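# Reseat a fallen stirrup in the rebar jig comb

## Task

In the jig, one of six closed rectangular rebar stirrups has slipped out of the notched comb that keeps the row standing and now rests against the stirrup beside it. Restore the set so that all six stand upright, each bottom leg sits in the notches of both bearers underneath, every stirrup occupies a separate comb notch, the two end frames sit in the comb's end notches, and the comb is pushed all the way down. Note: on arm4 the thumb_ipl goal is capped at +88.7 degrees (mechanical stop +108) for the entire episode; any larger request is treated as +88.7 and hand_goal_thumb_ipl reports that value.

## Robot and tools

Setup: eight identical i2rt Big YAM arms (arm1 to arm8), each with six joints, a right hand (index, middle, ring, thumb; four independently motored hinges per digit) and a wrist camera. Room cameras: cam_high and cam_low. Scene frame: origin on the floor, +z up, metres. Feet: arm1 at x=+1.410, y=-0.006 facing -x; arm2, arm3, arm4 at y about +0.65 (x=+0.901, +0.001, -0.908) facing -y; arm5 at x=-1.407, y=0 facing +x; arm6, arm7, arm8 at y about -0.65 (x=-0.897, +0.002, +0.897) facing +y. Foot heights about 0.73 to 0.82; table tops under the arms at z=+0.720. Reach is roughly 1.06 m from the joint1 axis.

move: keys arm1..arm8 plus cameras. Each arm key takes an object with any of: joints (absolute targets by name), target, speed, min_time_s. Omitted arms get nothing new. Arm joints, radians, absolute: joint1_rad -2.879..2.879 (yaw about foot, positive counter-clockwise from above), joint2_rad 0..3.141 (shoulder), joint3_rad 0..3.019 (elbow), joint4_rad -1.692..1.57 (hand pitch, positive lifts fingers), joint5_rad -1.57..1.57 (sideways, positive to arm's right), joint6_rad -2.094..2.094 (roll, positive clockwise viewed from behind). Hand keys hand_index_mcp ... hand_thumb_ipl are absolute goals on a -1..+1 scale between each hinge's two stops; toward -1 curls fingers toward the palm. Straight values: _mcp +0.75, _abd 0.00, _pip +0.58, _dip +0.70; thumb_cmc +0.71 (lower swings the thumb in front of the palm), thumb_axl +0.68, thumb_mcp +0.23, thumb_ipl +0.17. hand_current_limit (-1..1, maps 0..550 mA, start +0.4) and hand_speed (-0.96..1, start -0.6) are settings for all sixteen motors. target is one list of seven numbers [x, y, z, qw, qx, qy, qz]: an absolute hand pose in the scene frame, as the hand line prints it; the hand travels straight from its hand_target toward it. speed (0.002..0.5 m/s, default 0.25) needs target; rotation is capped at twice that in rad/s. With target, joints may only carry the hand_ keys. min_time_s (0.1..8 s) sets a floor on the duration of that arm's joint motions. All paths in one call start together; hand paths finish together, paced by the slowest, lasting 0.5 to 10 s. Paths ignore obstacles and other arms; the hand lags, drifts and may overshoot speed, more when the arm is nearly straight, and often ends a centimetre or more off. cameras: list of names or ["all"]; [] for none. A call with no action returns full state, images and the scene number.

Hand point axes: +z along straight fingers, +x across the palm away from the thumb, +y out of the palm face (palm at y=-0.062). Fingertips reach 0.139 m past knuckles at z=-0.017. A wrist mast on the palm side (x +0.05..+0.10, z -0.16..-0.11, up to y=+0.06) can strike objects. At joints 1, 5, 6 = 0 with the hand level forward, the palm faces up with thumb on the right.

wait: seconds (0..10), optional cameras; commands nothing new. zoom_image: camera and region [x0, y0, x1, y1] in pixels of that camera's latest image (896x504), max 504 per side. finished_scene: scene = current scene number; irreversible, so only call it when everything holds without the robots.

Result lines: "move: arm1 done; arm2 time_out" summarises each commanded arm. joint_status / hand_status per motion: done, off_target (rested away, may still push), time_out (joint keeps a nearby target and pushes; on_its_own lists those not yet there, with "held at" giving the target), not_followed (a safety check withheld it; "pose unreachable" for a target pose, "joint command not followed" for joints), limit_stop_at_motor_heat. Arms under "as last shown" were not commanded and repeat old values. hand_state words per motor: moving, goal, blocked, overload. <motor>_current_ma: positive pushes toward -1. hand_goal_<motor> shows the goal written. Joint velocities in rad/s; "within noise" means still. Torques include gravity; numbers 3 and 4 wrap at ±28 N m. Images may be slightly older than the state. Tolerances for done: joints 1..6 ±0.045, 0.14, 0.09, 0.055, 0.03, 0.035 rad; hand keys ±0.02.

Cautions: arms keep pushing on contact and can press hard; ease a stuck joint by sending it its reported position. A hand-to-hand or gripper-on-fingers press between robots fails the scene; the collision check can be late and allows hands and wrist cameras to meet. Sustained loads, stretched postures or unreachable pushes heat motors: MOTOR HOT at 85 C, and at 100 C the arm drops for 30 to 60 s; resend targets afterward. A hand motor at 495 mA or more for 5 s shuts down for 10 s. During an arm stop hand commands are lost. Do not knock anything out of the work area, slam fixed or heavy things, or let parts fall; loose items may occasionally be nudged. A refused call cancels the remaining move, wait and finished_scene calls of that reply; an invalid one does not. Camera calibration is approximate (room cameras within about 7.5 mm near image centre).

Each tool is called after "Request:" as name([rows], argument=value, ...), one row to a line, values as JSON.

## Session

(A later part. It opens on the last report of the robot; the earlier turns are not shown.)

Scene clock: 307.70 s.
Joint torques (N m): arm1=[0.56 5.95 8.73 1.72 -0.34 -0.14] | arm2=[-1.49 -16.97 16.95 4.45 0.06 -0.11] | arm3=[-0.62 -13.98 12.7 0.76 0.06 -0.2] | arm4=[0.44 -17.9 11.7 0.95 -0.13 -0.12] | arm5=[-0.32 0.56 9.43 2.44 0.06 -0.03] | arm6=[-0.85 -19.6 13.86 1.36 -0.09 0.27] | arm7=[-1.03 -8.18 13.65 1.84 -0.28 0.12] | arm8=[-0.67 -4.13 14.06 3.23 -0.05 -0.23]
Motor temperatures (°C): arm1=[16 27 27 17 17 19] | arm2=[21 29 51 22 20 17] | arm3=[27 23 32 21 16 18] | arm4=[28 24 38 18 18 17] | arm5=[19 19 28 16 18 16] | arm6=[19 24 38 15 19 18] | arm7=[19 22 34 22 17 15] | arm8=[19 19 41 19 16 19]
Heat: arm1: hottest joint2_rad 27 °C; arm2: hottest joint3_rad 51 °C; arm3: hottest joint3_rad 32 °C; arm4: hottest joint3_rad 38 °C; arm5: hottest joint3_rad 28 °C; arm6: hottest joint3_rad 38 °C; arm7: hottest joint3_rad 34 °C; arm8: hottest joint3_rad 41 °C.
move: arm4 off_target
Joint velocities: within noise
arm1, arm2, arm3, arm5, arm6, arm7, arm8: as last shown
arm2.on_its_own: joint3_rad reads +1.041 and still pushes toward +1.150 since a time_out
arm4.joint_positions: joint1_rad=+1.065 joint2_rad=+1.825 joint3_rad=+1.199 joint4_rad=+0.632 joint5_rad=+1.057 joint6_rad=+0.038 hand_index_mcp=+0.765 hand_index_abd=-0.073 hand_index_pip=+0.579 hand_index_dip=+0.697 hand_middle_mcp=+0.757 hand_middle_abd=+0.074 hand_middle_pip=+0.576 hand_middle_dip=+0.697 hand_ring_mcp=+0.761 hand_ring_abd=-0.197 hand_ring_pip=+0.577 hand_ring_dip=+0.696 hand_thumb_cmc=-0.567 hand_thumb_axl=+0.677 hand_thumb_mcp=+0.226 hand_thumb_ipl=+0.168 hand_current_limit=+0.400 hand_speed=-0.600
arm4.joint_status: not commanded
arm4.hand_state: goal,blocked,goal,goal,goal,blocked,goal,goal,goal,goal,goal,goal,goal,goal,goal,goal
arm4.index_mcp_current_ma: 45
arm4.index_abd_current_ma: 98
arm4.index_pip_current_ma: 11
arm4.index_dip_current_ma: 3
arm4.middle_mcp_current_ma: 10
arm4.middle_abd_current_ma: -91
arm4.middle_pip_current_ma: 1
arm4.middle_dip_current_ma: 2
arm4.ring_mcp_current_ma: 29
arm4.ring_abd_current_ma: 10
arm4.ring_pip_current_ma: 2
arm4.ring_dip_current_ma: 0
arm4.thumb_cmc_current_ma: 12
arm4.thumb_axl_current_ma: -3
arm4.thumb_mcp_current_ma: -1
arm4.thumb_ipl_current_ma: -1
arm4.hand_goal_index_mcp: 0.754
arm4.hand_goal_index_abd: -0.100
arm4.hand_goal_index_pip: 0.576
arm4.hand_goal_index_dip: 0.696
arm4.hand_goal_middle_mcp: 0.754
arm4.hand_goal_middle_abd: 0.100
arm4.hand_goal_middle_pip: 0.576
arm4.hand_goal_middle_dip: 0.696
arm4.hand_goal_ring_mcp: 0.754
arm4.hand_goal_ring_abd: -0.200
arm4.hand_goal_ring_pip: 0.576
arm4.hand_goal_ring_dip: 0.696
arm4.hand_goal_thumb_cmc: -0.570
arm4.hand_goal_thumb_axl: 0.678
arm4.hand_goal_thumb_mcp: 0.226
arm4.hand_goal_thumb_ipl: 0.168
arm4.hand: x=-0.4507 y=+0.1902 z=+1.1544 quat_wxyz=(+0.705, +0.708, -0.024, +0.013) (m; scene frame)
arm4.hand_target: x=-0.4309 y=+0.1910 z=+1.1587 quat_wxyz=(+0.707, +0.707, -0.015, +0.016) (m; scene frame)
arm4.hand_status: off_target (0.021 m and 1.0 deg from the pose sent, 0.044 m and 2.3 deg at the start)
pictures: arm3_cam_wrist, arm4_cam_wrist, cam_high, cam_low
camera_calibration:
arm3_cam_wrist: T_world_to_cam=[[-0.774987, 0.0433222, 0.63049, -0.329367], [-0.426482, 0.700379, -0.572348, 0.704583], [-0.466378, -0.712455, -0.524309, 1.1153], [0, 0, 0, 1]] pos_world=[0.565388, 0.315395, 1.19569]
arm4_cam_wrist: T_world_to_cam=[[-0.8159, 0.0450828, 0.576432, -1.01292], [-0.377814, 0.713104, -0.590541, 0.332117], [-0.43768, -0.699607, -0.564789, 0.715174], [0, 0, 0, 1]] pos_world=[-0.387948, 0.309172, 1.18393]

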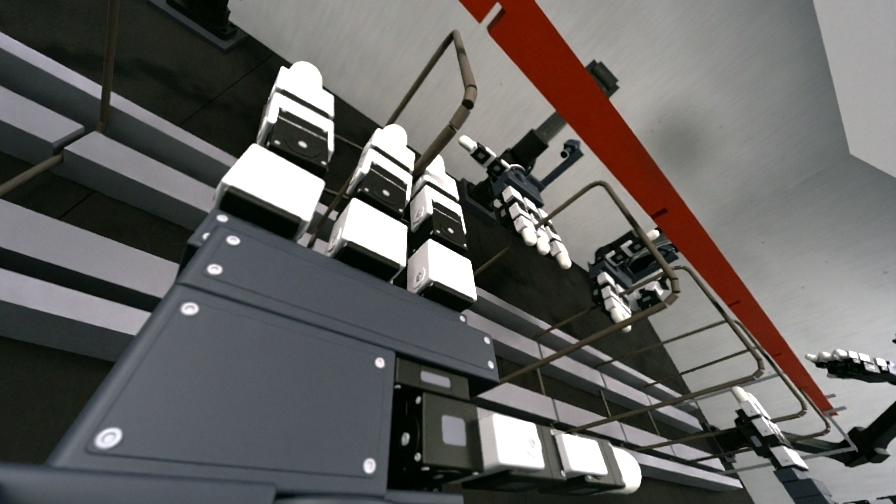

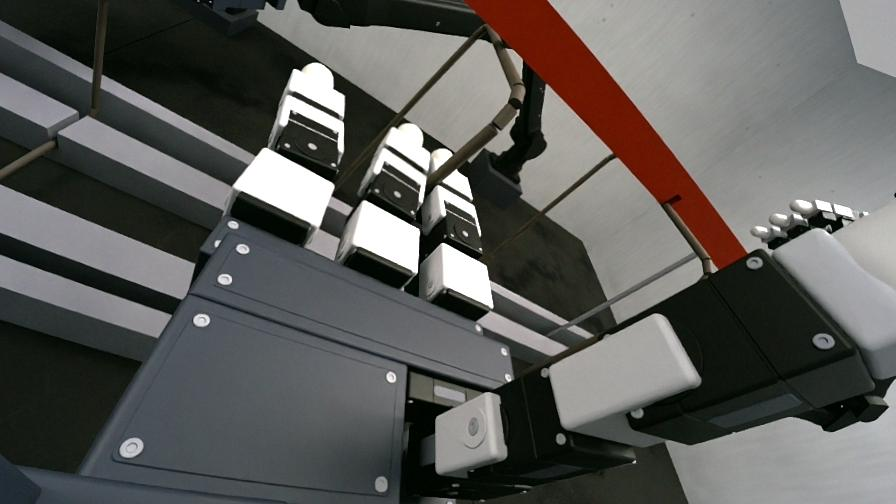

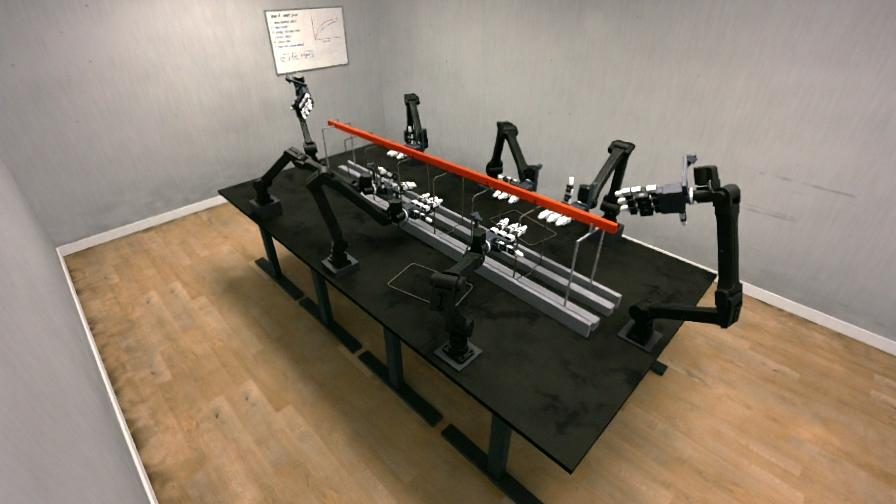

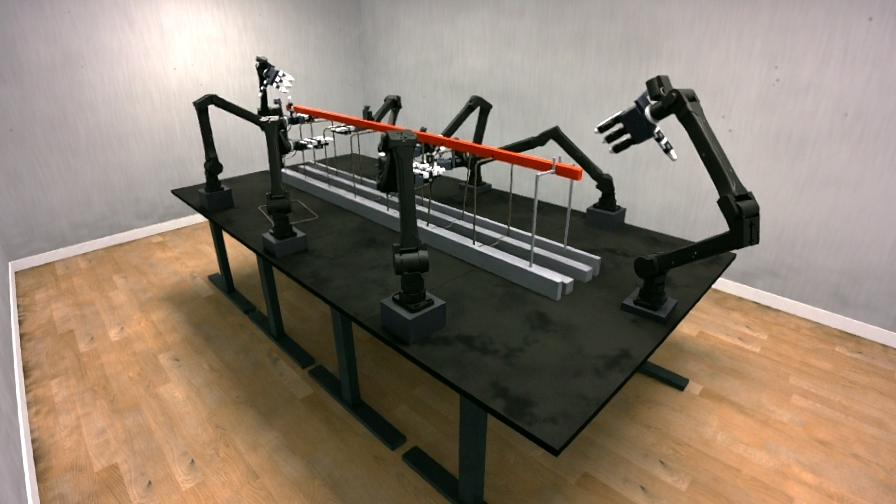

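Request:
move(arm4={"target": [-0.409, 0.190, 1.159, 0.7071, 0.7071, -0.0062, 0.0062], "speed": 0.04}, cameras=["arm4_cam_wrist", "arm3_cam_wrist", "cam_high", "cam_low"])

Request:
zoom_image(camera="cam_low", region=[400, 120, 520, 240])

Request:
zoom_image(camera="arm4_cam_wrist", region=[440, 0, 860, 300])

Request:
zoom_image(camera="arm3_cam_wrist", region=[700, 260, 860, 440])

Scene clock: 309.57 s.
Joint torques (N m): arm1=[-0.67 6.3 8.81 1.69 -0.29 -0.13] | arm2=[-1.44 -16.91 16.98 4.45 0.06 -0.11] | arm3=[-0.62 -13.98 12.71 0.77 0.05 -0.21] | arm4=[-0.5 -18.14 11.71 1.21 -0.03 -0.11] | arm5=[-0.38 0.56 9.43 2.44 0.06 -0.03] | arm6=[-0.85 -19.6 13.87 1.36 -0.09 0.27] | arm7=[-1.08 -8.18 13.64 1.83 -0.27 0.14] | arm8=[-0.44 -4.13 14.06 3.19 -0.05 -0.23]
Motor temperatures (°C): arm1=[16 27 27 17 17 19] | arm2=[21 29 51 22 20 17] | arm3=[27 23 32 21 16 18] | arm4=[28 24 38 18 18 17] | arm5=[19 19 28 16 18 16] | arm6=[19 24 38 15 19 18] | arm7=[19 22 34 22 17 15] | arm8=[19 19 41 19 16 19]
Heat: arm1: hottest joint2_rad 27 °C; arm2: hottest joint3_rad 51 °C; arm3: hottest joint3_rad 32 °C; arm4: hottest joint3_rad 38 °C; arm5: hottest joint3_rad 28 °C; arm6: hottest joint3_rad 38 °C; arm7: hottest joint3_rad 34 °C; arm8: hottest joint3_rad 41 °C.
move: arm4 off_target
Joint velocities: within noise
arm1, arm2, arm3, arm5, arm6, arm7, arm8: as last shown
arm2.on_its_own: joint3_rad reads +1.041 and still pushes toward +1.150 since a time_out
arm4.joint_positions: joint1_rad=+1.080 joint2_rad=+1.862 joint3_rad=+1.254 joint4_rad=+0.614 joint5_rad=+1.071 joint6_rad=+0.010 hand_index_mcp=+0.761 hand_index_abd=-0.086 hand_index_pip=+0.578 hand_index_dip=+0.697 hand_middle_mcp=+0.757 hand_middle_abd=+0.080 hand_middle_pip=+0.576 hand_middle_dip=+0.697 hand_ring_mcp=+0.761 hand_ring_abd=-0.197 hand_ring_pip=+0.577 hand_ring_dip=+0.696 hand_thumb_cmc=-0.567 hand_thumb_axl=+0.677 hand_thumb_mcp=+0.226 hand_thumb_ipl=+0.168 hand_current_limit=+0.400 hand_speed=-0.600
arm4.joint_status: not commanded
arm4.hand_state: goal,goal,goal,goal,goal,goal,goal,goal,goal,goal,goal,goal,goal,goal,goal,goal
arm4.index_mcp_current_ma: 28
arm4.index_abd_current_ma: 46
arm4.index_pip_current_ma: 8
arm4.index_dip_current_ma: 3
arm4.middle_mcp_current_ma: 10
arm4.middle_abd_current_ma: -69
arm4.middle_pip_current_ma: 1
arm4.middle_dip_current_ma: 2
arm4.ring_mcp_current_ma: 29
arm4.ring_abd_current_ma: 10
arm4.ring_pip_current_ma: 2
arm4.ring_dip_current_ma: 0
arm4.thumb_cmc_current_ma: 10
arm4.thumb_axl_current_ma: -3
arm4.thumb_mcp_current_ma: -1
arm4.thumb_ipl_current_ma: -1
arm4.hand_goal_index_mcp: 0.754
arm4.hand_goal_index_abd: -0.100
arm4.hand_goal_index_pip: 0.576
arm4.hand_goal_index_dip: 0.696
arm4.hand_goal_middle_mcp: 0.754
arm4.hand_goal_middle_abd: 0.100
arm4.hand_goal_middle_pip: 0.576
arm4.hand_goal_middle_dip: 0.696
arm4.hand_goal_ring_mcp: 0.754
arm4.hand_goal_ring_abd: -0.200
arm4.hand_goal_ring_pip: 0.576
arm4.hand_goal_ring_dip: 0.696
arm4.hand_goal_thumb_cmc: -0.570
arm4.hand_goal_thumb_axl: 0.678
arm4.hand_goal_thumb_mcp: 0.226
arm4.hand_goal_thumb_ipl: 0.168
arm4.hand: x=-0.4293 y=+0.1892 z=+1.1546 quat_wxyz=(+0.705, +0.709, -0.014, +0.003) (m; scene frame)
arm4.hand_target: x=-0.4099 y=+0.1909 z=+1.1590 quat_wxyz=(+0.707, +0.707, -0.006, +0.006) (m; scene frame)
arm4.hand_status: off_target (0.021 m and 1.0 deg from the pose sent, 0.042 m and 2.2 deg at the start)
pictures: arm3_cam_wrist, arm4_cam_wrist, cam_high, cam_low
camera_calibration:
arm3_cam_wrist: T_world_to_cam=[[-0.774987, 0.0433222, 0.63049, -0.329367], [-0.426482, 0.700379, -0.572348, 0.704583], [-0.466378, -0.712455, -0.524309, 1.1153], [0, 0, 0, 1]] pos_world=[0.565388, 0.315395, 1.19569]
arm4_cam_wrist: T_world_to_cam=[[-0.799387, 0.0440017, 0.599203, -1.01444], [-0.394993, 0.713006, -0.579312, 0.320757], [-0.452726, -0.699775, -0.552588, 0.703417], [0, 0, 0, 1]] pos_world=[-0.365775, 0.308169, 1.18237]

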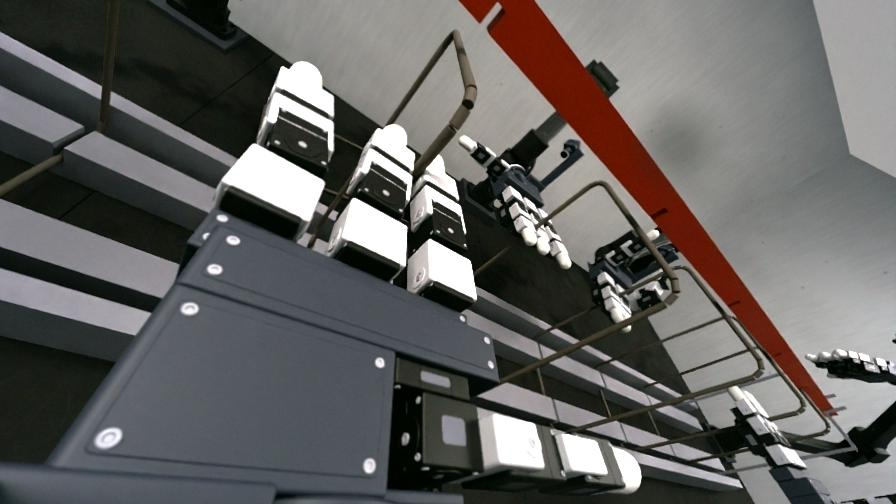

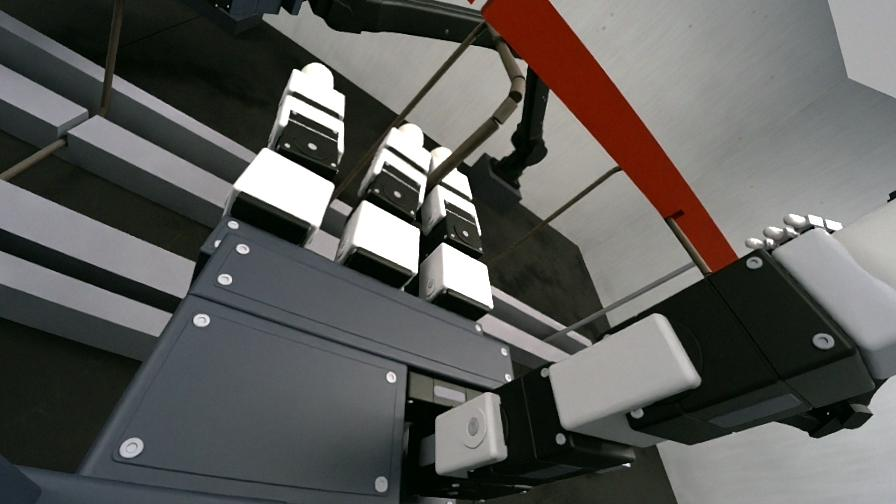

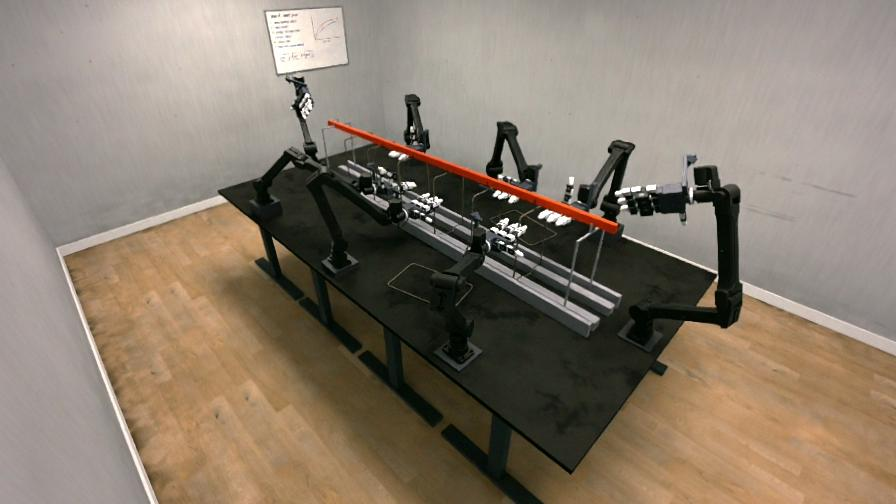

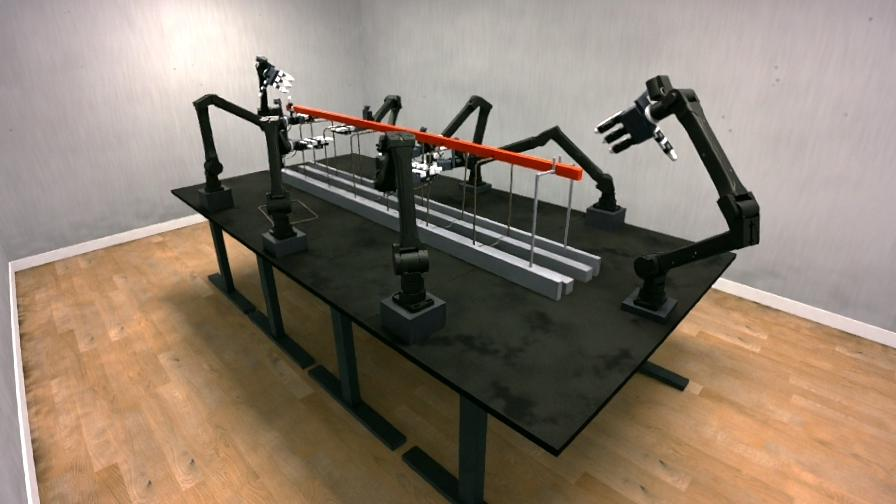

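Scaled by 4.200.

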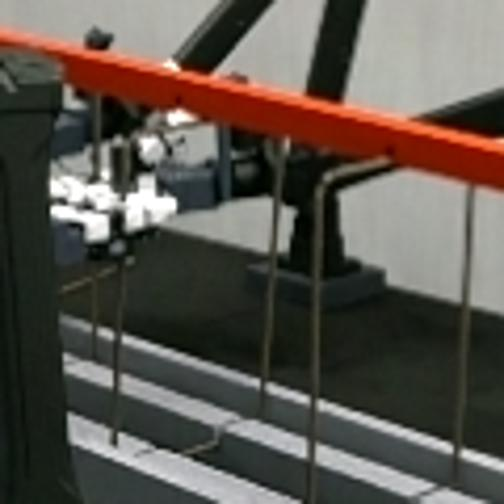

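Scaled by 1.200.

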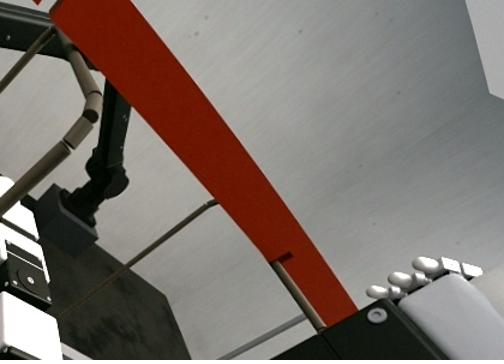

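Scaled by 2.800.

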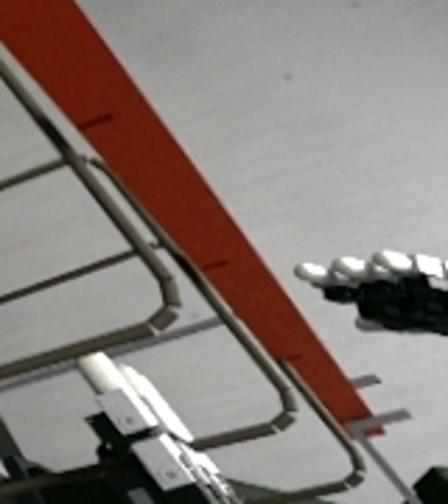

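Request:
move(arm4={"target": [-0.396, 0.190, 1.159, 0.7071, 0.7071, -0.002, 0.002], "speed": 0.04}, cameras=["arm4_cam_wrist", "arm3_cam_wrist", "cam_low"])

Request:
zoom_image(camera="cam_low", region=[400, 120, 520, 240])

Request:
zoom_image(camera="arm4_cam_wrist", region=[440, 0, 600, 120])

Request:
zoom_image(camera="arm3_cam_wrist", region=[700, 260, 860, 440])

Scene clock: 311.40 s.
Joint torques (N m): arm1=[0.03 6.07 8.87 1.84 -0.36 -0.12] | arm2=[-1.38 -16.97 16.98 4.48 0.05 -0.11] | arm3=[-0.62 -13.98 12.71 0.76 0.06 -0.2] | arm4=[0.03 -20.01 11.48 1.25 -0.06 -0.15] | arm5=[-0.32 0.56 9.43 2.44 0.06 -0.03] | arm6=[-0.85 -19.6 13.86 1.36 -0.09 0.27] | arm7=[-1.26 -8.23 13.59 1.78 -0.27 0.12] | arm8=[-0.5 -4.13 14.06 3.22 -0.05 -0.23]
Motor temperatures (°C): arm1=[16 27 27 17 17 19] | arm2=[21 29 51 22 20 17] | arm3=[27 23 32 21 16 18] | arm4=[28 24 39 18 18 17] | arm5=[19 19 28 16 18 16] | arm6=[19 24 38 15 19 18] | arm7=[19 22 34 22 17 15] | arm8=[19 19 41 19 16 19]
Heat: arm1: hottest joint2_rad 27 °C; arm2: hottest joint3_rad 51 °C; arm3: hottest joint3_rad 32 °C; arm4: hottest joint3_rad 39 °C; arm5: hottest joint3_rad 28 °C; arm6: hottest joint3_rad 38 °C; arm7: hottest joint3_rad 34 °C; arm8: hottest joint3_rad 41 °C.
move: arm4 off_target
Joint velocities: within noise
arm1.joint_positions: joint1_rad=-0.255 joint2_rad=+0.577 joint3_rad=+1.767 joint4_rad=-1.583 joint5_rad=-0.468 joint6_rad=+0.886 hand_index_mcp=+0.755 hand_index_abd=+0.001 hand_index_pip=+0.577 hand_index_dip=+0.696 hand_middle_mcp=+0.755 hand_middle_abd=+0.001 hand_middle_pip=+0.577 hand_middle_dip=+0.696 hand_ring_mcp=+0.756 hand_ring_abd=+0.001 hand_ring_pip=+0.577 hand_ring_dip=+0.696 hand_thumb_cmc=+0.715 hand_thumb_axl=+0.677 hand_thumb_mcp=+0.226 hand_thumb_ipl=+0.168 hand_current_limit=+0.400 hand_speed=-0.600
arm1.joint_status: not commanded
arm1.hand_state: goal,goal,goal,goal,goal,goal,goal,goal,goal,goal,goal,goal,goal,goal,goal,goal
arm1.index_mcp_current_ma: 0
arm1.index_abd_current_ma: 0
arm1.index_pip_current_ma: 0
arm1.index_dip_current_ma: 0
arm1.middle_mcp_current_ma: 0
arm1.middle_abd_current_ma: 0
arm1.middle_pip_current_ma: 0
arm1.middle_dip_current_ma: 0
arm1.ring_mcp_current_ma: 0
arm1.ring_abd_current_ma: 0
arm1.ring_pip_current_ma: 0
arm1.ring_dip_current_ma: 0
arm1.thumb_cmc_current_ma: 0
arm1.thumb_axl_current_ma: 0
arm1.thumb_mcp_current_ma: 0
arm1.thumb_ipl_current_ma: 0
arm1.hand_goal_index_mcp: 0.754
arm1.hand_goal_index_abd: 0.000
arm1.hand_goal_index_pip: 0.576
arm1.hand_goal_index_dip: 0.696
arm1.hand_goal_middle_mcp: 0.754
arm1.hand_goal_middle_abd: 0.000
arm1.hand_goal_middle_pip: 0.576
arm1.hand_goal_middle_dip: 0.696
arm1.hand_goal_ring_mcp: 0.754
arm1.hand_goal_ring_abd: 0.000
arm1.hand_goal_ring_pip: 0.576
arm1.hand_goal_ring_dip: 0.696
arm1.hand_goal_thumb_cmc: 0.714
arm1.hand_goal_thumb_axl: 0.678
arm1.hand_goal_thumb_mcp: 0.226
arm1.hand_goal_thumb_ipl: 0.168
arm1.hand: x=+1.2665 y=+0.0303 z=+1.4081 quat_wxyz=(+0.568, +0.297, -0.764, -0.067) (m; scene frame)
arm1.hand_target: x=+1.2701 y=+0.0299 z=+1.4197 quat_wxyz=(+0.573, +0.298, -0.760, -0.075) (m; scene frame)
arm1.hand_status: not commanded
arm2.joint_positions: joint1_rad=+0.076 joint2_rad=+1.541 joint3_rad=+1.041 joint4_rad=+0.625 joint5_rad=+0.059 joint6_rad=+0.006 hand_index_mcp=+0.782 hand_index_abd=+0.001 hand_index_pip=+0.577 hand_index_dip=+0.696 hand_middle_mcp=+0.778 hand_middle_abd=+0.001 hand_middle_pip=+0.577 hand_middle_dip=+0.696 hand_ring_mcp=+0.775 hand_ring_abd=+0.001 hand_ring_pip=+0.577 hand_ring_dip=+0.696 hand_thumb_cmc=-0.568 hand_thumb_axl=+0.677 hand_thumb_mcp=+0.226 hand_thumb_ipl=+0.168 hand_current_limit=+0.400 hand_speed=-0.600
arm2.joint_status: not commanded
arm2.hand_state: blocked,goal,goal,goal,blocked,goal,goal,goal,blocked,goal,goal,goal,goal,goal,goal,goal
arm2.index_mcp_current_ma: 16
arm2.index_abd_current_ma: 0
arm2.index_pip_current_ma: 0
arm2.index_dip_current_ma: 0
arm2.middle_mcp_current_ma: 12
arm2.middle_abd_current_ma: 0
arm2.middle_pip_current_ma: 0
arm2.middle_dip_current_ma: 0
arm2.ring_mcp_current_ma: 9
arm2.ring_abd_current_ma: 0
arm2.ring_pip_current_ma: 0
arm2.ring_dip_current_ma: 0
arm2.thumb_cmc_current_ma: 0
arm2.thumb_axl_current_ma: 0
arm2.thumb_mcp_current_ma: 0
arm2.thumb_ipl_current_ma: 0
arm2.hand_goal_index_mcp: 0.754
arm2.hand_goal_index_abd: 0.000
arm2.hand_goal_index_pip: 0.576
arm2.hand_goal_index_dip: 0.696
arm2.hand_goal_middle_mcp: 0.754
arm2.hand_goal_middle_abd: 0.000
arm2.hand_goal_middle_pip: 0.576
arm2.hand_goal_middle_dip: 0.696
arm2.hand_goal_ring_mcp: 0.754
arm2.hand_goal_ring_abd: 0.000
arm2.hand_goal_ring_pip: 0.576
arm2.hand_goal_ring_dip: 0.696
arm2.hand_goal_thumb_cmc: -0.570
arm2.hand_goal_thumb_axl: 0.678
arm2.hand_goal_thumb_mcp: 0.226
arm2.hand_goal_thumb_ipl: 0.168
arm2.on_its_own: joint3_rad reads +1.041 and still pushes toward +1.150 since a time_out
arm2.hand: x=+0.9202 y=+0.0059 z=+1.2669 quat_wxyz=(+0.751, +0.660, +0.005, +0.006) (m; scene frame)
arm2.hand_target: x=+0.9110 y=+0.0336 z=+1.3769 quat_wxyz=(+0.816, +0.579, -0.001, +0.001) (m; scene frame)
arm2.hand_status: not commanded
arm3.joint_positions: joint1_rad=+1.087 joint2_rad=+1.867 joint3_rad=+1.362 joint4_rad=+0.482 joint5_rad=+1.040 joint6_rad=+0.018 hand_index_mcp=+0.763 hand_index_abd=-0.056 hand_index_pip=+0.577 hand_index_dip=+0.696 hand_middle_mcp=+0.763 hand_middle_abd=+0.052 hand_middle_pip=+0.577 hand_middle_dip=+0.696 hand_ring_mcp=+0.762 hand_ring_abd=-0.197 hand_ring_pip=+0.577 hand_ring_dip=+0.696 hand_thumb_cmc=+0.722 hand_thumb_axl=+0.677 hand_thumb_mcp=+0.226 hand_thumb_ipl=+0.168 hand_current_limit=+0.400 hand_speed=-0.600
arm3.joint_status: not commanded
arm3.hand_state: goal,blocked,goal,goal,goal,blocked,goal,goal,goal,goal,goal,goal,goal,goal,goal,goal
arm3.index_mcp_current_ma: 22
arm3.index_abd_current_ma: 117
arm3.index_pip_current_ma: 1
arm3.index_dip_current_ma: 0
arm3.middle_mcp_current_ma: 21
arm3.middle_abd_current_ma: -131
arm3.middle_pip_current_ma: 1
arm3.middle_dip_current_ma: 0
arm3.ring_mcp_current_ma: 18
arm3.ring_abd_current_ma: 5
arm3.ring_pip_current_ma: 1
arm3.ring_dip_current_ma: 0
arm3.thumb_cmc_current_ma: 17
arm3.thumb_axl_current_ma: -1
arm3.thumb_mcp_current_ma: 0
arm3.thumb_ipl_current_ma: 0
arm3.hand_goal_index_mcp: 0.754
arm3.hand_goal_index_abd: -0.100
arm3.hand_goal_index_pip: 0.576
arm3.hand_goal_index_dip: 0.696
arm3.hand_goal_middle_mcp: 0.754
arm3.hand_goal_middle_abd: 0.100
arm3.hand_goal_middle_pip: 0.576
arm3.hand_goal_middle_dip: 0.696
arm3.hand_goal_ring_mcp: 0.754
arm3.hand_goal_ring_abd: -0.200
arm3.hand_goal_ring_pip: 0.576
arm3.hand_goal_ring_dip: 0.696
arm3.hand_goal_thumb_cmc: 0.714
arm3.hand_goal_thumb_axl: 0.678
arm3.hand_goal_thumb_mcp: 0.226
arm3.hand_goal_thumb_ipl: 0.168
arm3.hand: x=+0.5038 y=+0.1880 z=+1.1698 quat_wxyz=(+0.708, +0.707, +0.002, +0.009) (m; scene frame)
arm3.hand_target: x=+0.5097 y=+0.1747 z=+1.1676 quat_wxyz=(+0.707, +0.707, +0.000, +0.000) (m; scene frame)
arm3.hand_status: not commanded
arm4.joint_positions: joint1_rad=+1.089 joint2_rad=+1.889 joint3_rad=+1.288 joint4_rad=+0.601 joint5_rad=+1.080 joint6_rad=-0.004 hand_index_mcp=+0.761 hand_index_abd=-0.093 hand_index_pip=+0.578 hand_index_dip=+0.697 hand_middle_mcp=+0.757 hand_middle_abd=+0.083 hand_middle_pip=+0.576 hand_middle_dip=+0.697 hand_ring_mcp=+0.761 hand_ring_abd=-0.197 hand_ring_pip=+0.577 hand_ring_dip=+0.696 hand_thumb_cmc=-0.567 hand_thumb_axl=+0.677 hand_thumb_mcp=+0.226 hand_thumb_ipl=+0.168 hand_current_limit=+0.400 hand_speed=-0.600
arm4.joint_status: not commanded
arm4.hand_state: goal,goal,goal,goal,goal,goal,goal,goal,goal,goal,goal,goal,goal,goal,goal,goal
arm4.index_mcp_current_ma: 28
arm4.index_abd_current_ma: 22
arm4.index_pip_current_ma: 8
arm4.index_dip_current_ma: 3
arm4.middle_mcp_current_ma: 10
arm4.middle_abd_current_ma: -58
arm4.middle_pip_current_ma: 1
arm4.middle_dip_current_ma: 2
arm4.ring_mcp_current_ma: 29
arm4.ring_abd_current_ma: 9
arm4.ring_pip_current_ma: 2
arm4.ring_dip_current_ma: 0
arm4.thumb_cmc_current_ma: 10
arm4.thumb_axl_current_ma: -3
arm4.thumb_mcp_current_ma: -1
arm4.thumb_ipl_current_ma: -1
arm4.hand_goal_index_mcp: 0.754
arm4.hand_goal_index_abd: -0.100
arm4.hand_goal_index_pip: 0.576
arm4.hand_goal_index_dip: 0.696
arm4.hand_goal_middle_mcp: 0.754
arm4.hand_goal_middle_abd: 0.100
arm4.hand_goal_middle_pip: 0.576
arm4.hand_goal_middle_dip: 0.696
arm4.hand_goal_ring_mcp: 0.754
arm4.hand_goal_ring_abd: -0.200
arm4.hand_goal_ring_pip: 0.576
arm4.hand_goal_ring_dip: 0.696
arm4.hand_goal_thumb_cmc: -0.570
arm4.hand_goal_thumb_axl: 0.678
arm4.hand_goal_thumb_mcp: 0.226
arm4.hand_goal_thumb_ipl: 0.168
arm4.hand: x=-0.4157 y=+0.1884 z=+1.1519 quat_wxyz=(+0.704, +0.710, -0.007, -0.003) (m; scene frame)
arm4.hand_target: x=-0.3970 y=+0.1909 z=+1.1590 quat_wxyz=(+0.707, +0.707, -0.002, +0.002) (m; scene frame)
arm4.hand_status: off_target (0.021 m and 0.9 deg from the pose sent, 0.034 m and 1.4 deg at the start)
arm5.joint_positions: joint1_rad=-0.432 joint2_rad=+0.645 joint3_rad=+1.439 joint4_rad=-1.339 joint5_rad=-0.024 joint6_rad=+1.060 hand_index_mcp=+0.755 hand_index_abd=+0.000 hand_index_pip=+0.577 hand_index_dip=+0.696 hand_middle_mcp=+0.755 hand_middle_abd=+0.000 hand_middle_pip=+0.577 hand_middle_dip=+0.696 hand_ring_mcp=+0.755 hand_ring_abd=+0.000 hand_ring_pip=+0.577 hand_ring_dip=+0.696 hand_thumb_cmc=+0.715 hand_thumb_axl=+0.677 hand_thumb_mcp=+0.226 hand_thumb_ipl=+0.168 hand_current_limit=+0.400 hand_speed=-0.600
arm5.joint_status: not commanded
arm5.hand_state: goal,goal,goal,goal,goal,goal,goal,goal,goal,goal,goal,goal,goal,goal,goal,goal
arm5.index_mcp_current_ma: 2
arm5.index_abd_current_ma: 0
arm5.index_pip_current_ma: 1
arm5.index_dip_current_ma: 0
arm5.middle_mcp_current_ma: 2
arm5.middle_abd_current_ma: 0
arm5.middle_pip_current_ma: 1
arm5.middle_dip_current_ma: 0
arm5.ring_mcp_current_ma: 2
arm5.ring_abd_current_ma: 0
arm5.ring_pip_current_ma: 1
arm5.ring_dip_current_ma: 0
arm5.thumb_cmc_current_ma: 2
arm5.thumb_axl_current_ma: -1
arm5.thumb_mcp_current_ma: 0
arm5.thumb_ipl_current_ma: -1
arm5.hand_goal_index_mcp: 0.754
arm5.hand_goal_index_abd: 0.000
arm5.hand_goal_index_pip: 0.576
arm5.hand_goal_index_dip: 0.696
arm5.hand_goal_middle_mcp: 0.754
arm5.hand_goal_middle_abd: 0.000
arm5.hand_goal_middle_pip: 0.576
arm5.hand_goal_middle_dip: 0.696
arm5.hand_goal_ring_mcp: 0.754
arm5.hand_goal_ring_abd: 0.000
arm5.hand_goal_ring_pip: 0.576
arm5.hand_goal_ring_dip: 0.696
arm5.hand_goal_thumb_cmc: 0.714
arm5.hand_goal_thumb_axl: 0.678
arm5.hand_goal_thumb_mcp: 0.226
arm5.hand_goal_thumb_ipl: 0.168
arm5.hand: x=-1.2037 y=-0.1706 z=+1.3222 quat_wxyz=(+0.202, +0.869, +0.061, +0.447) (m; scene frame)
arm5.hand_target: x=-1.2070 y=-0.1693 z=+1.3377 quat_wxyz=(+0.209, +0.860, +0.061, +0.461) (m; scene frame)
arm5.hand_status: not commanded
arm6, arm7: as last shown
arm8.joint_positions: joint1_rad=+0.433 joint2_rad=+0.957 joint3_rad=+0.597 joint4_rad=+0.357 joint5_rad=+0.441 joint6_rad=-0.013 hand_index_mcp=+0.763 hand_index_abd=-0.027 hand_index_pip=+0.577 hand_index_dip=+0.696 hand_middle_mcp=+0.762 hand_middle_abd=+0.059 hand_middle_pip=+0.577 hand_middle_dip=+0.696 hand_ring_mcp=+0.761 hand_ring_abd=-0.197 hand_ring_pip=+0.577 hand_ring_dip=+0.696 hand_thumb_cmc=+0.721 hand_thumb_axl=+0.677 hand_thumb_mcp=+0.225 hand_thumb_ipl=+0.168 hand_current_limit=+0.400 hand_speed=-0.600
arm8.joint_status: not commanded
arm8.hand_state: goal,blocked,goal,goal,goal,blocked,goal,goal,goal,goal,goal,goal,goal,goal,goal,goal
arm8.index_mcp_current_ma: 45
arm8.index_abd_current_ma: 203
arm8.index_pip_current_ma: 4
arm8.index_dip_current_ma: 0
arm8.middle_mcp_current_ma: 43
arm8.middle_abd_current_ma: -178
arm8.middle_pip_current_ma: 4
arm8.middle_dip_current_ma: 0
arm8.ring_mcp_current_ma: 38
arm8.ring_abd_current_ma: 14
arm8.ring_pip_current_ma: 4
arm8.ring_dip_current_ma: 0
arm8.thumb_cmc_current_ma: 33
arm8.thumb_axl_current_ma: -4
arm8.thumb_mcp_current_ma: -4
arm8.thumb_ipl_current_ma: -2
arm8.hand_goal_index_mcp: 0.754
arm8.hand_goal_index_abd: -0.074
arm8.hand_goal_index_pip: 0.576
arm8.hand_goal_index_dip: 0.696
arm8.hand_goal_middle_mcp: 0.754
arm8.hand_goal_middle_abd: 0.100
arm8.hand_goal_middle_pip: 0.576
arm8.hand_goal_middle_dip: 0.696
arm8.hand_goal_ring_mcp: 0.754
arm8.hand_goal_ring_abd: -0.200
arm8.hand_goal_ring_pip: 0.576
arm8.hand_goal_ring_dip: 0.696
arm8.hand_goal_thumb_cmc: 0.714
arm8.hand_goal_thumb_axl: 0.678
arm8.hand_goal_thumb_mcp: 0.226
arm8.hand_goal_thumb_ipl: 0.168
arm8.hand: x=+0.7881 y=-0.2079 z=+1.1632 quat_wxyz=(+0.004, -0.010, +0.706, +0.708) (m; scene frame)
arm8.hand_target: x=+0.7895 y=-0.2023 z=+1.1960 quat_wxyz=(+0.000, +0.000, +0.685, +0.728) (m; scene frame)
arm8.hand_status: not commanded
pictures: arm3_cam_wrist, arm4_cam_wrist, cam_low
camera_calibration:
arm3_cam_wrist: T_world_to_cam=[[-0.774987, 0.0433222, 0.63049, -0.329367], [-0.426482, 0.700379, -0.572348, 0.704583], [-0.466378, -0.712455, -0.524309, 1.1153], [0, 0, 0, 1]] pos_world=[0.565388, 0.315395, 1.19569]
arm4_cam_wrist: T_world_to_cam=[[-0.788112, 0.0416726, 0.61412, -1.01399], [-0.40605, 0.714631, -0.569585, 0.309015], [-0.462605, -0.69826, -0.546288, 0.695925], [0, 0, 0, 1]] pos_world=[-0.351725, 0.30736, 1.1789]

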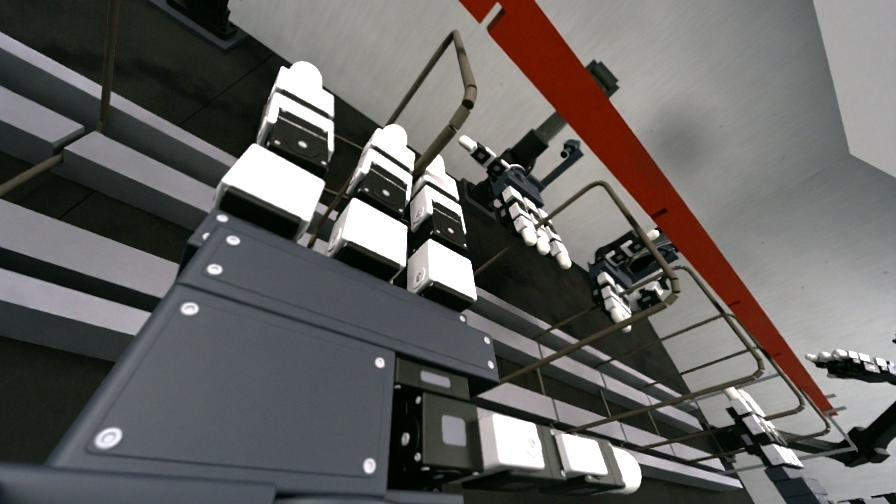

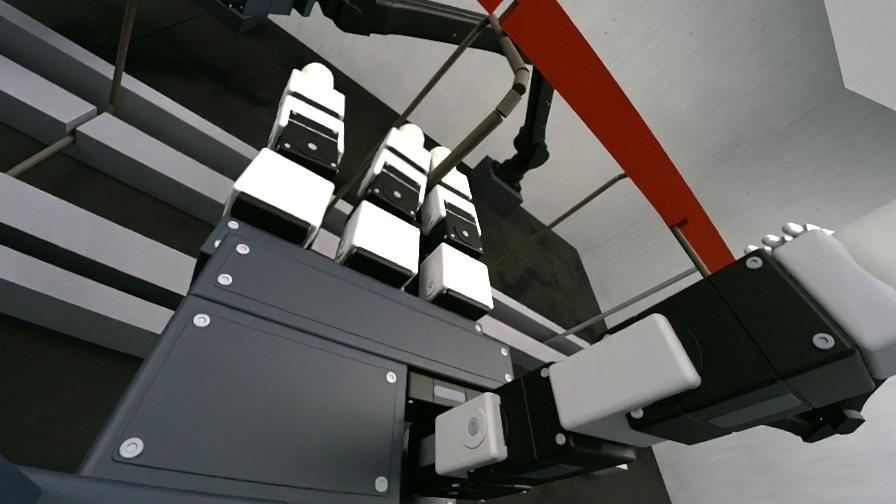

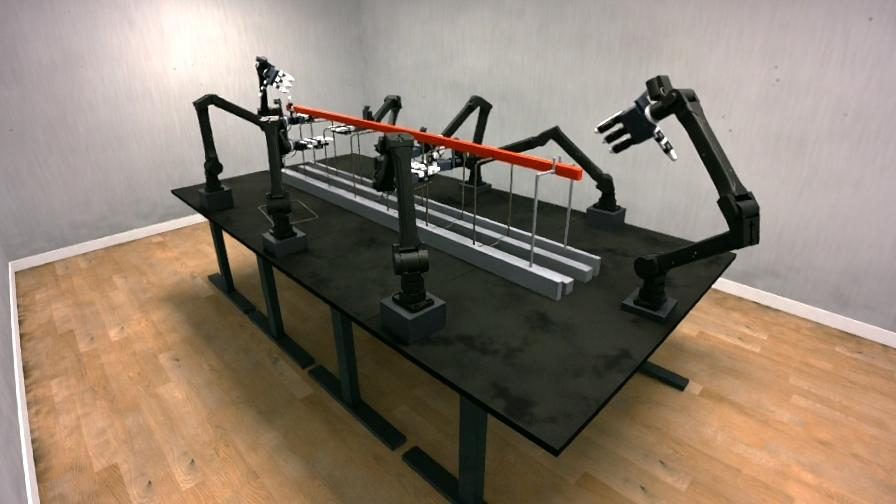

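Scaled by 4.200.

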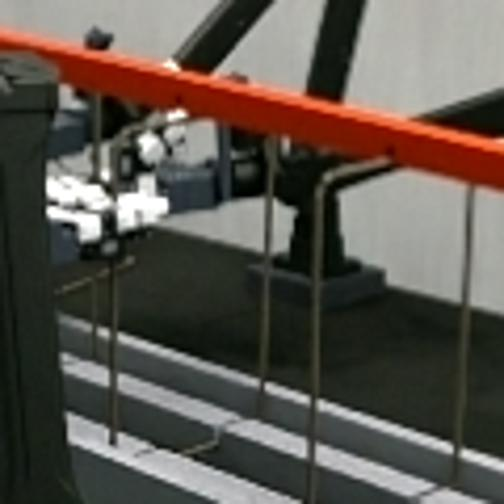

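Scaled by 3.150.

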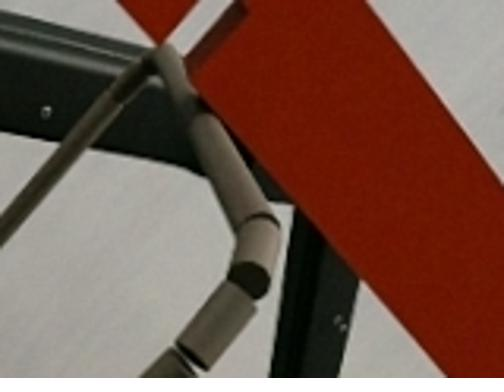

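Scaled by 2.800.

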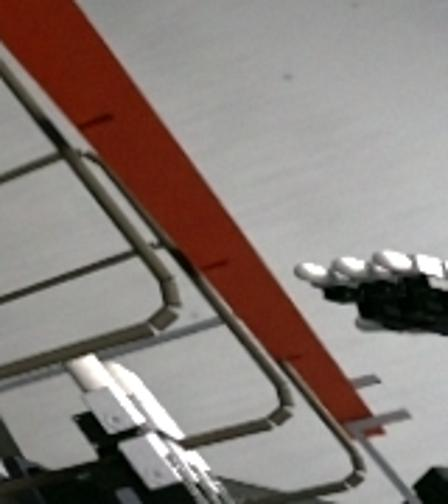

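Request:
move(arm4={"target": [-0.391, 0.190, 1.161, 0.7071, 0.7071, 0.0, 0.0], "speed": 0.04}, cameras=["arm4_cam_wrist", "arm6_cam_wrist", "cam_low", "cam_high"])

Request:
zoom_image(camera="cam_low", region=[400, 120, 520, 240])

Request:
zoom_image(camera="arm4_cam_wrist", region=[440, 0, 600, 120])

Request:
zoom_image(camera="arm6_cam_wrist", region=[540, 0, 800, 240])

Request:
zoom_image(camera="cam_high", region=[330, 130, 430, 205])

Scene clock: 314.00 s.
Joint torques (N m): arm1=[0.38 6.12 8.85 1.73 -0.33 -0.11] | arm2=[-1.38 -16.97 16.98 4.46 0.06 -0.11] | arm3=[-0.62 -13.92 12.71 0.77 0.06 -0.2] | arm4=[0.79 -19.78 11.89 1.07 -0.01 -0.12] | arm5=[-0.38 0.56 9.43 2.43 0.06 -0.03] | arm6=[-0.91 -19.66 13.86 1.36 -0.08 0.28] | arm7=[-1.14 -8 13.71 1.84 -0.27 0.13] | arm8=[-0.67 -4.07 14.04 3.19 -0.06 -0.24]
Motor temperatures (°C): arm1=[16 27 27 17 17 19] | arm2=[21 29 51 22 20 17] | arm3=[27 23 32 21 16 18] | arm4=[28 24 39 18 18 17] | arm5=[19 19 28 16 18 16] | arm6=[19 24 38 15 19 18] | arm7=[19 22 34 22 17 15] | arm8=[19 19 41 19 16 19]
Heat: arm1: hottest joint2_rad 27 °C; arm2: hottest joint3_rad 51 °C; arm3: hottest joint3_rad 32 °C; arm4: hottest joint3_rad 39 °C; arm5: hottest joint3_rad 28 °C; arm6: hottest joint3_rad 38 °C; arm7: hottest joint3_rad 34 °C; arm8: hottest joint3_rad 41 °C.
move: arm4 off_target
Joint velocities: within noise
arm1, arm2, arm3, arm5, arm6, arm7, arm8: as last shown
arm2.on_its_own: joint3_rad reads +1.041 and still pushes toward +1.150 since a time_out
arm4.joint_positions: joint1_rad=+1.092 joint2_rad=+1.896 joint3_rad=+1.302 joint4_rad=+0.591 joint5_rad=+1.084 joint6_rad=-0.009 hand_index_mcp=+0.761 hand_index_abd=-0.095 hand_index_pip=+0.578 hand_index_dip=+0.697 hand_middle_mcp=+0.757 hand_middle_abd=+0.083 hand_middle_pip=+0.576 hand_middle_dip=+0.697 hand_ring_mcp=+0.761 hand_ring_abd=-0.197 hand_ring_pip=+0.577 hand_ring_dip=+0.696 hand_thumb_cmc=-0.567 hand_thumb_axl=+0.677 hand_thumb_mcp=+0.226 hand_thumb_ipl=+0.168 hand_current_limit=+0.400 hand_speed=-0.600
arm4.joint_status: not commanded
arm4.hand_state: goal,goal,goal,goal,goal,goal,goal,goal,goal,goal,goal,goal,goal,goal,goal,goal
arm4.index_mcp_current_ma: 28
arm4.index_abd_current_ma: 17
arm4.index_pip_current_ma: 8
arm4.index_dip_current_ma: 3
arm4.middle_mcp_current_ma: 12
arm4.middle_abd_current_ma: -58
arm4.middle_pip_current_ma: 1
arm4.middle_dip_current_ma: 2
arm4.ring_mcp_current_ma: 29
arm4.ring_abd_current_ma: 9
arm4.ring_pip_current_ma: 2
arm4.ring_dip_current_ma: 0
arm4.thumb_cmc_current_ma: 9
arm4.thumb_axl_current_ma: -3
arm4.thumb_mcp_current_ma: -1
arm4.thumb_ipl_current_ma: -1
arm4.hand_goal_index_mcp: 0.754
arm4.hand_goal_index_abd: -0.100
arm4.hand_goal_index_pip: 0.576
arm4.hand_goal_index_dip: 0.696
arm4.hand_goal_middle_mcp: 0.754
arm4.hand_goal_middle_abd: 0.100
arm4.hand_goal_middle_pip: 0.576
arm4.hand_goal_middle_dip: 0.696
arm4.hand_goal_ring_mcp: 0.754
arm4.hand_goal_ring_abd: -0.200
arm4.hand_goal_ring_pip: 0.576
arm4.hand_goal_ring_dip: 0.696
arm4.hand_goal_thumb_cmc: -0.570
arm4.hand_goal_thumb_axl: 0.678
arm4.hand_goal_thumb_mcp: 0.226
arm4.hand_goal_thumb_ipl: 0.168
arm4.hand: x=-0.4106 y=+0.1882 z=+1.1523 quat_wxyz=(+0.704, +0.710, -0.004, -0.006) (m; scene frame)
arm4.hand_target: x=-0.3921 y=+0.1909 z=+1.1608 quat_wxyz=(+0.707, +0.707, +0.000, +0.000) (m; scene frame)
arm4.hand_status: off_target (0.022 m and 1.0 deg from the pose sent, 0.026 m and 1.0 deg at the start)
pictures: arm4_cam_wrist, arm6_cam_wrist, cam_high, cam_low
camera_calibration:
arm4_cam_wrist: T_world_to_cam=[[-0.782919, 0.040542, 0.620802, -1.01566], [-0.410889, 0.715567, -0.56492, 0.303953], [-0.467128, -0.697367, -0.543573, 0.693147], [0, 0, 0, 1]] pos_world=[-0.346503, 0.307055, 1.17901]
arm6_cam_wrist: T_world_to_cam=[[0.702871, -0.337624, 0.626085, -0.624432], [0.0751442, -0.840008, -0.537345, 0.435004], [0.707337, 0.424731, -0.565047, 0.883686], [0, 0, 0, 1]] pos_world=[-0.218857, -0.220744, 1.12402]

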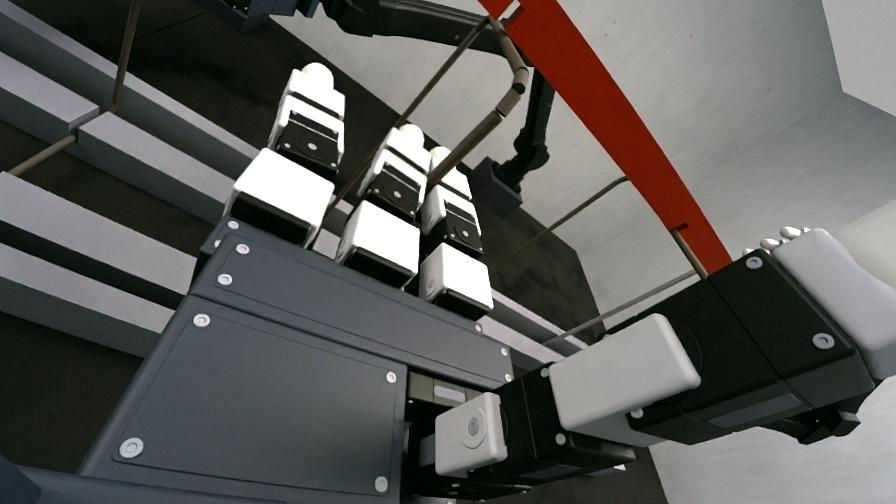

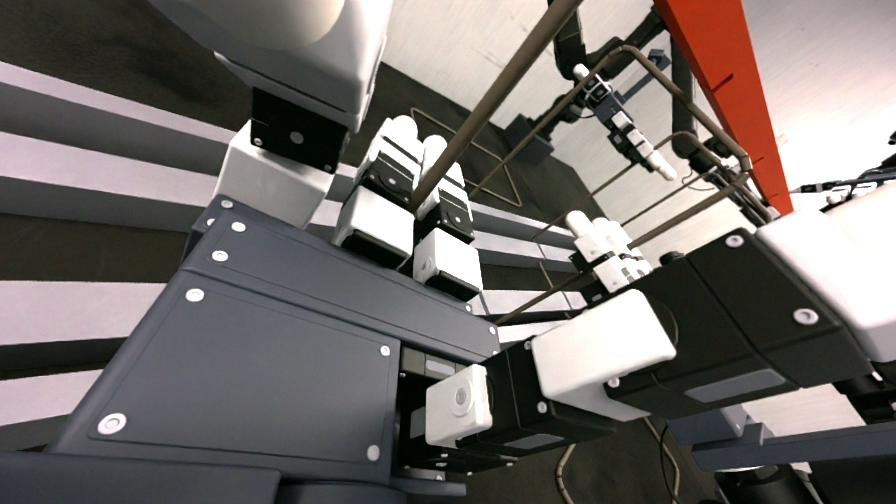

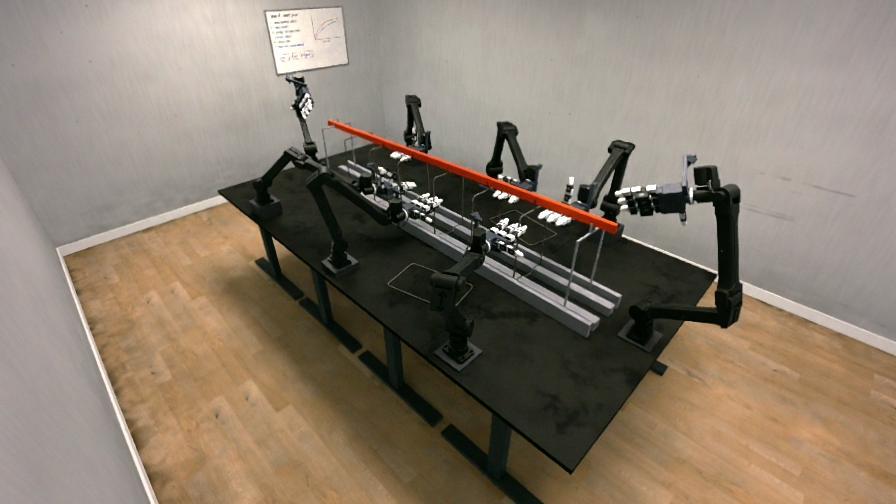

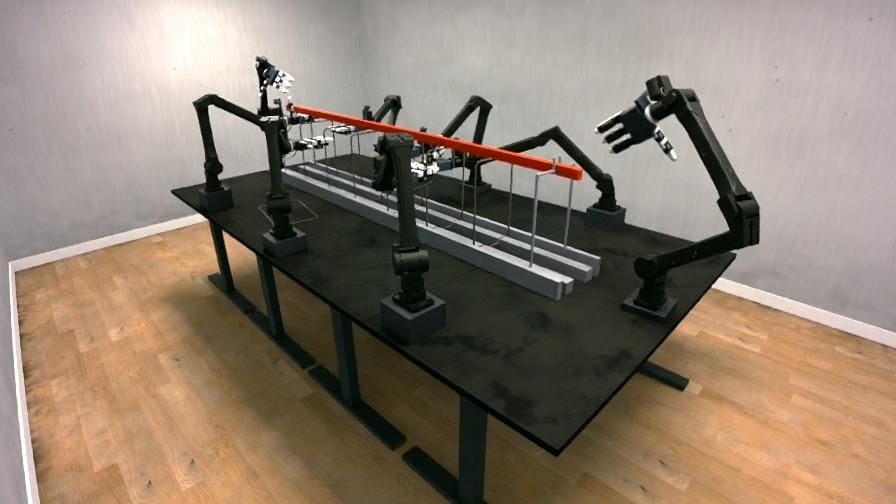

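Scaled by 4.200.

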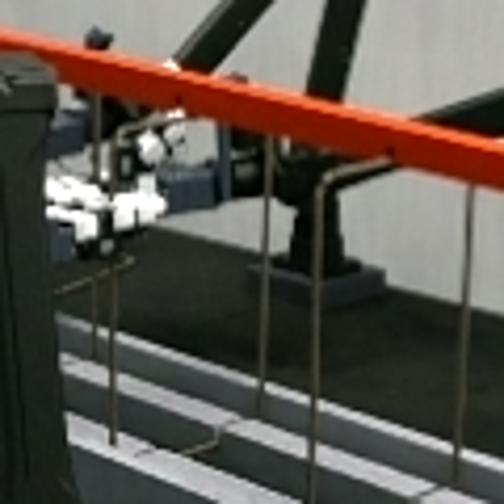

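Scaled by 3.150.

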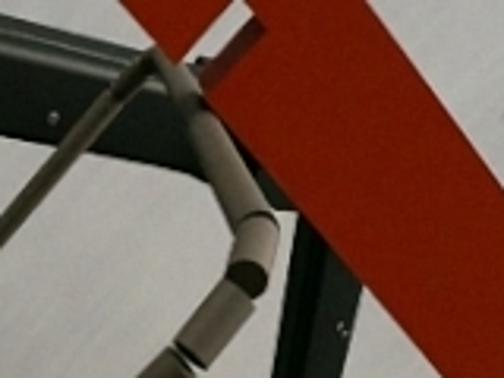

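Scaled by 1.938.

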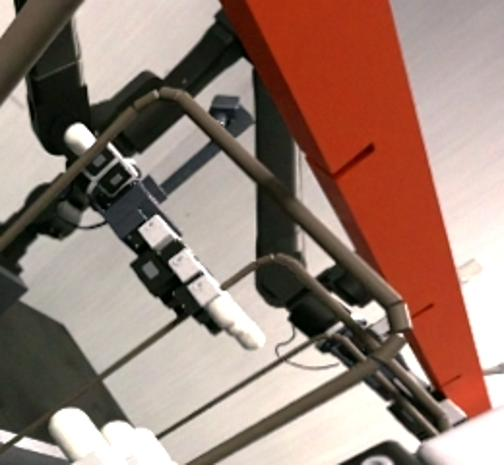

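Scaled by 5.040.

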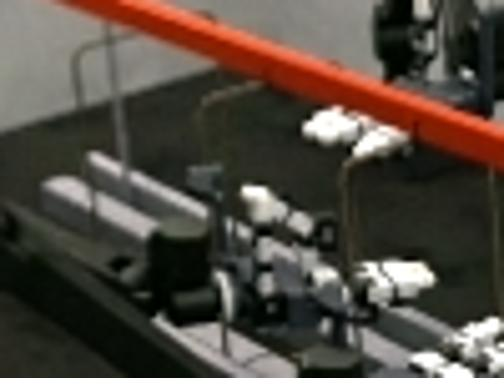

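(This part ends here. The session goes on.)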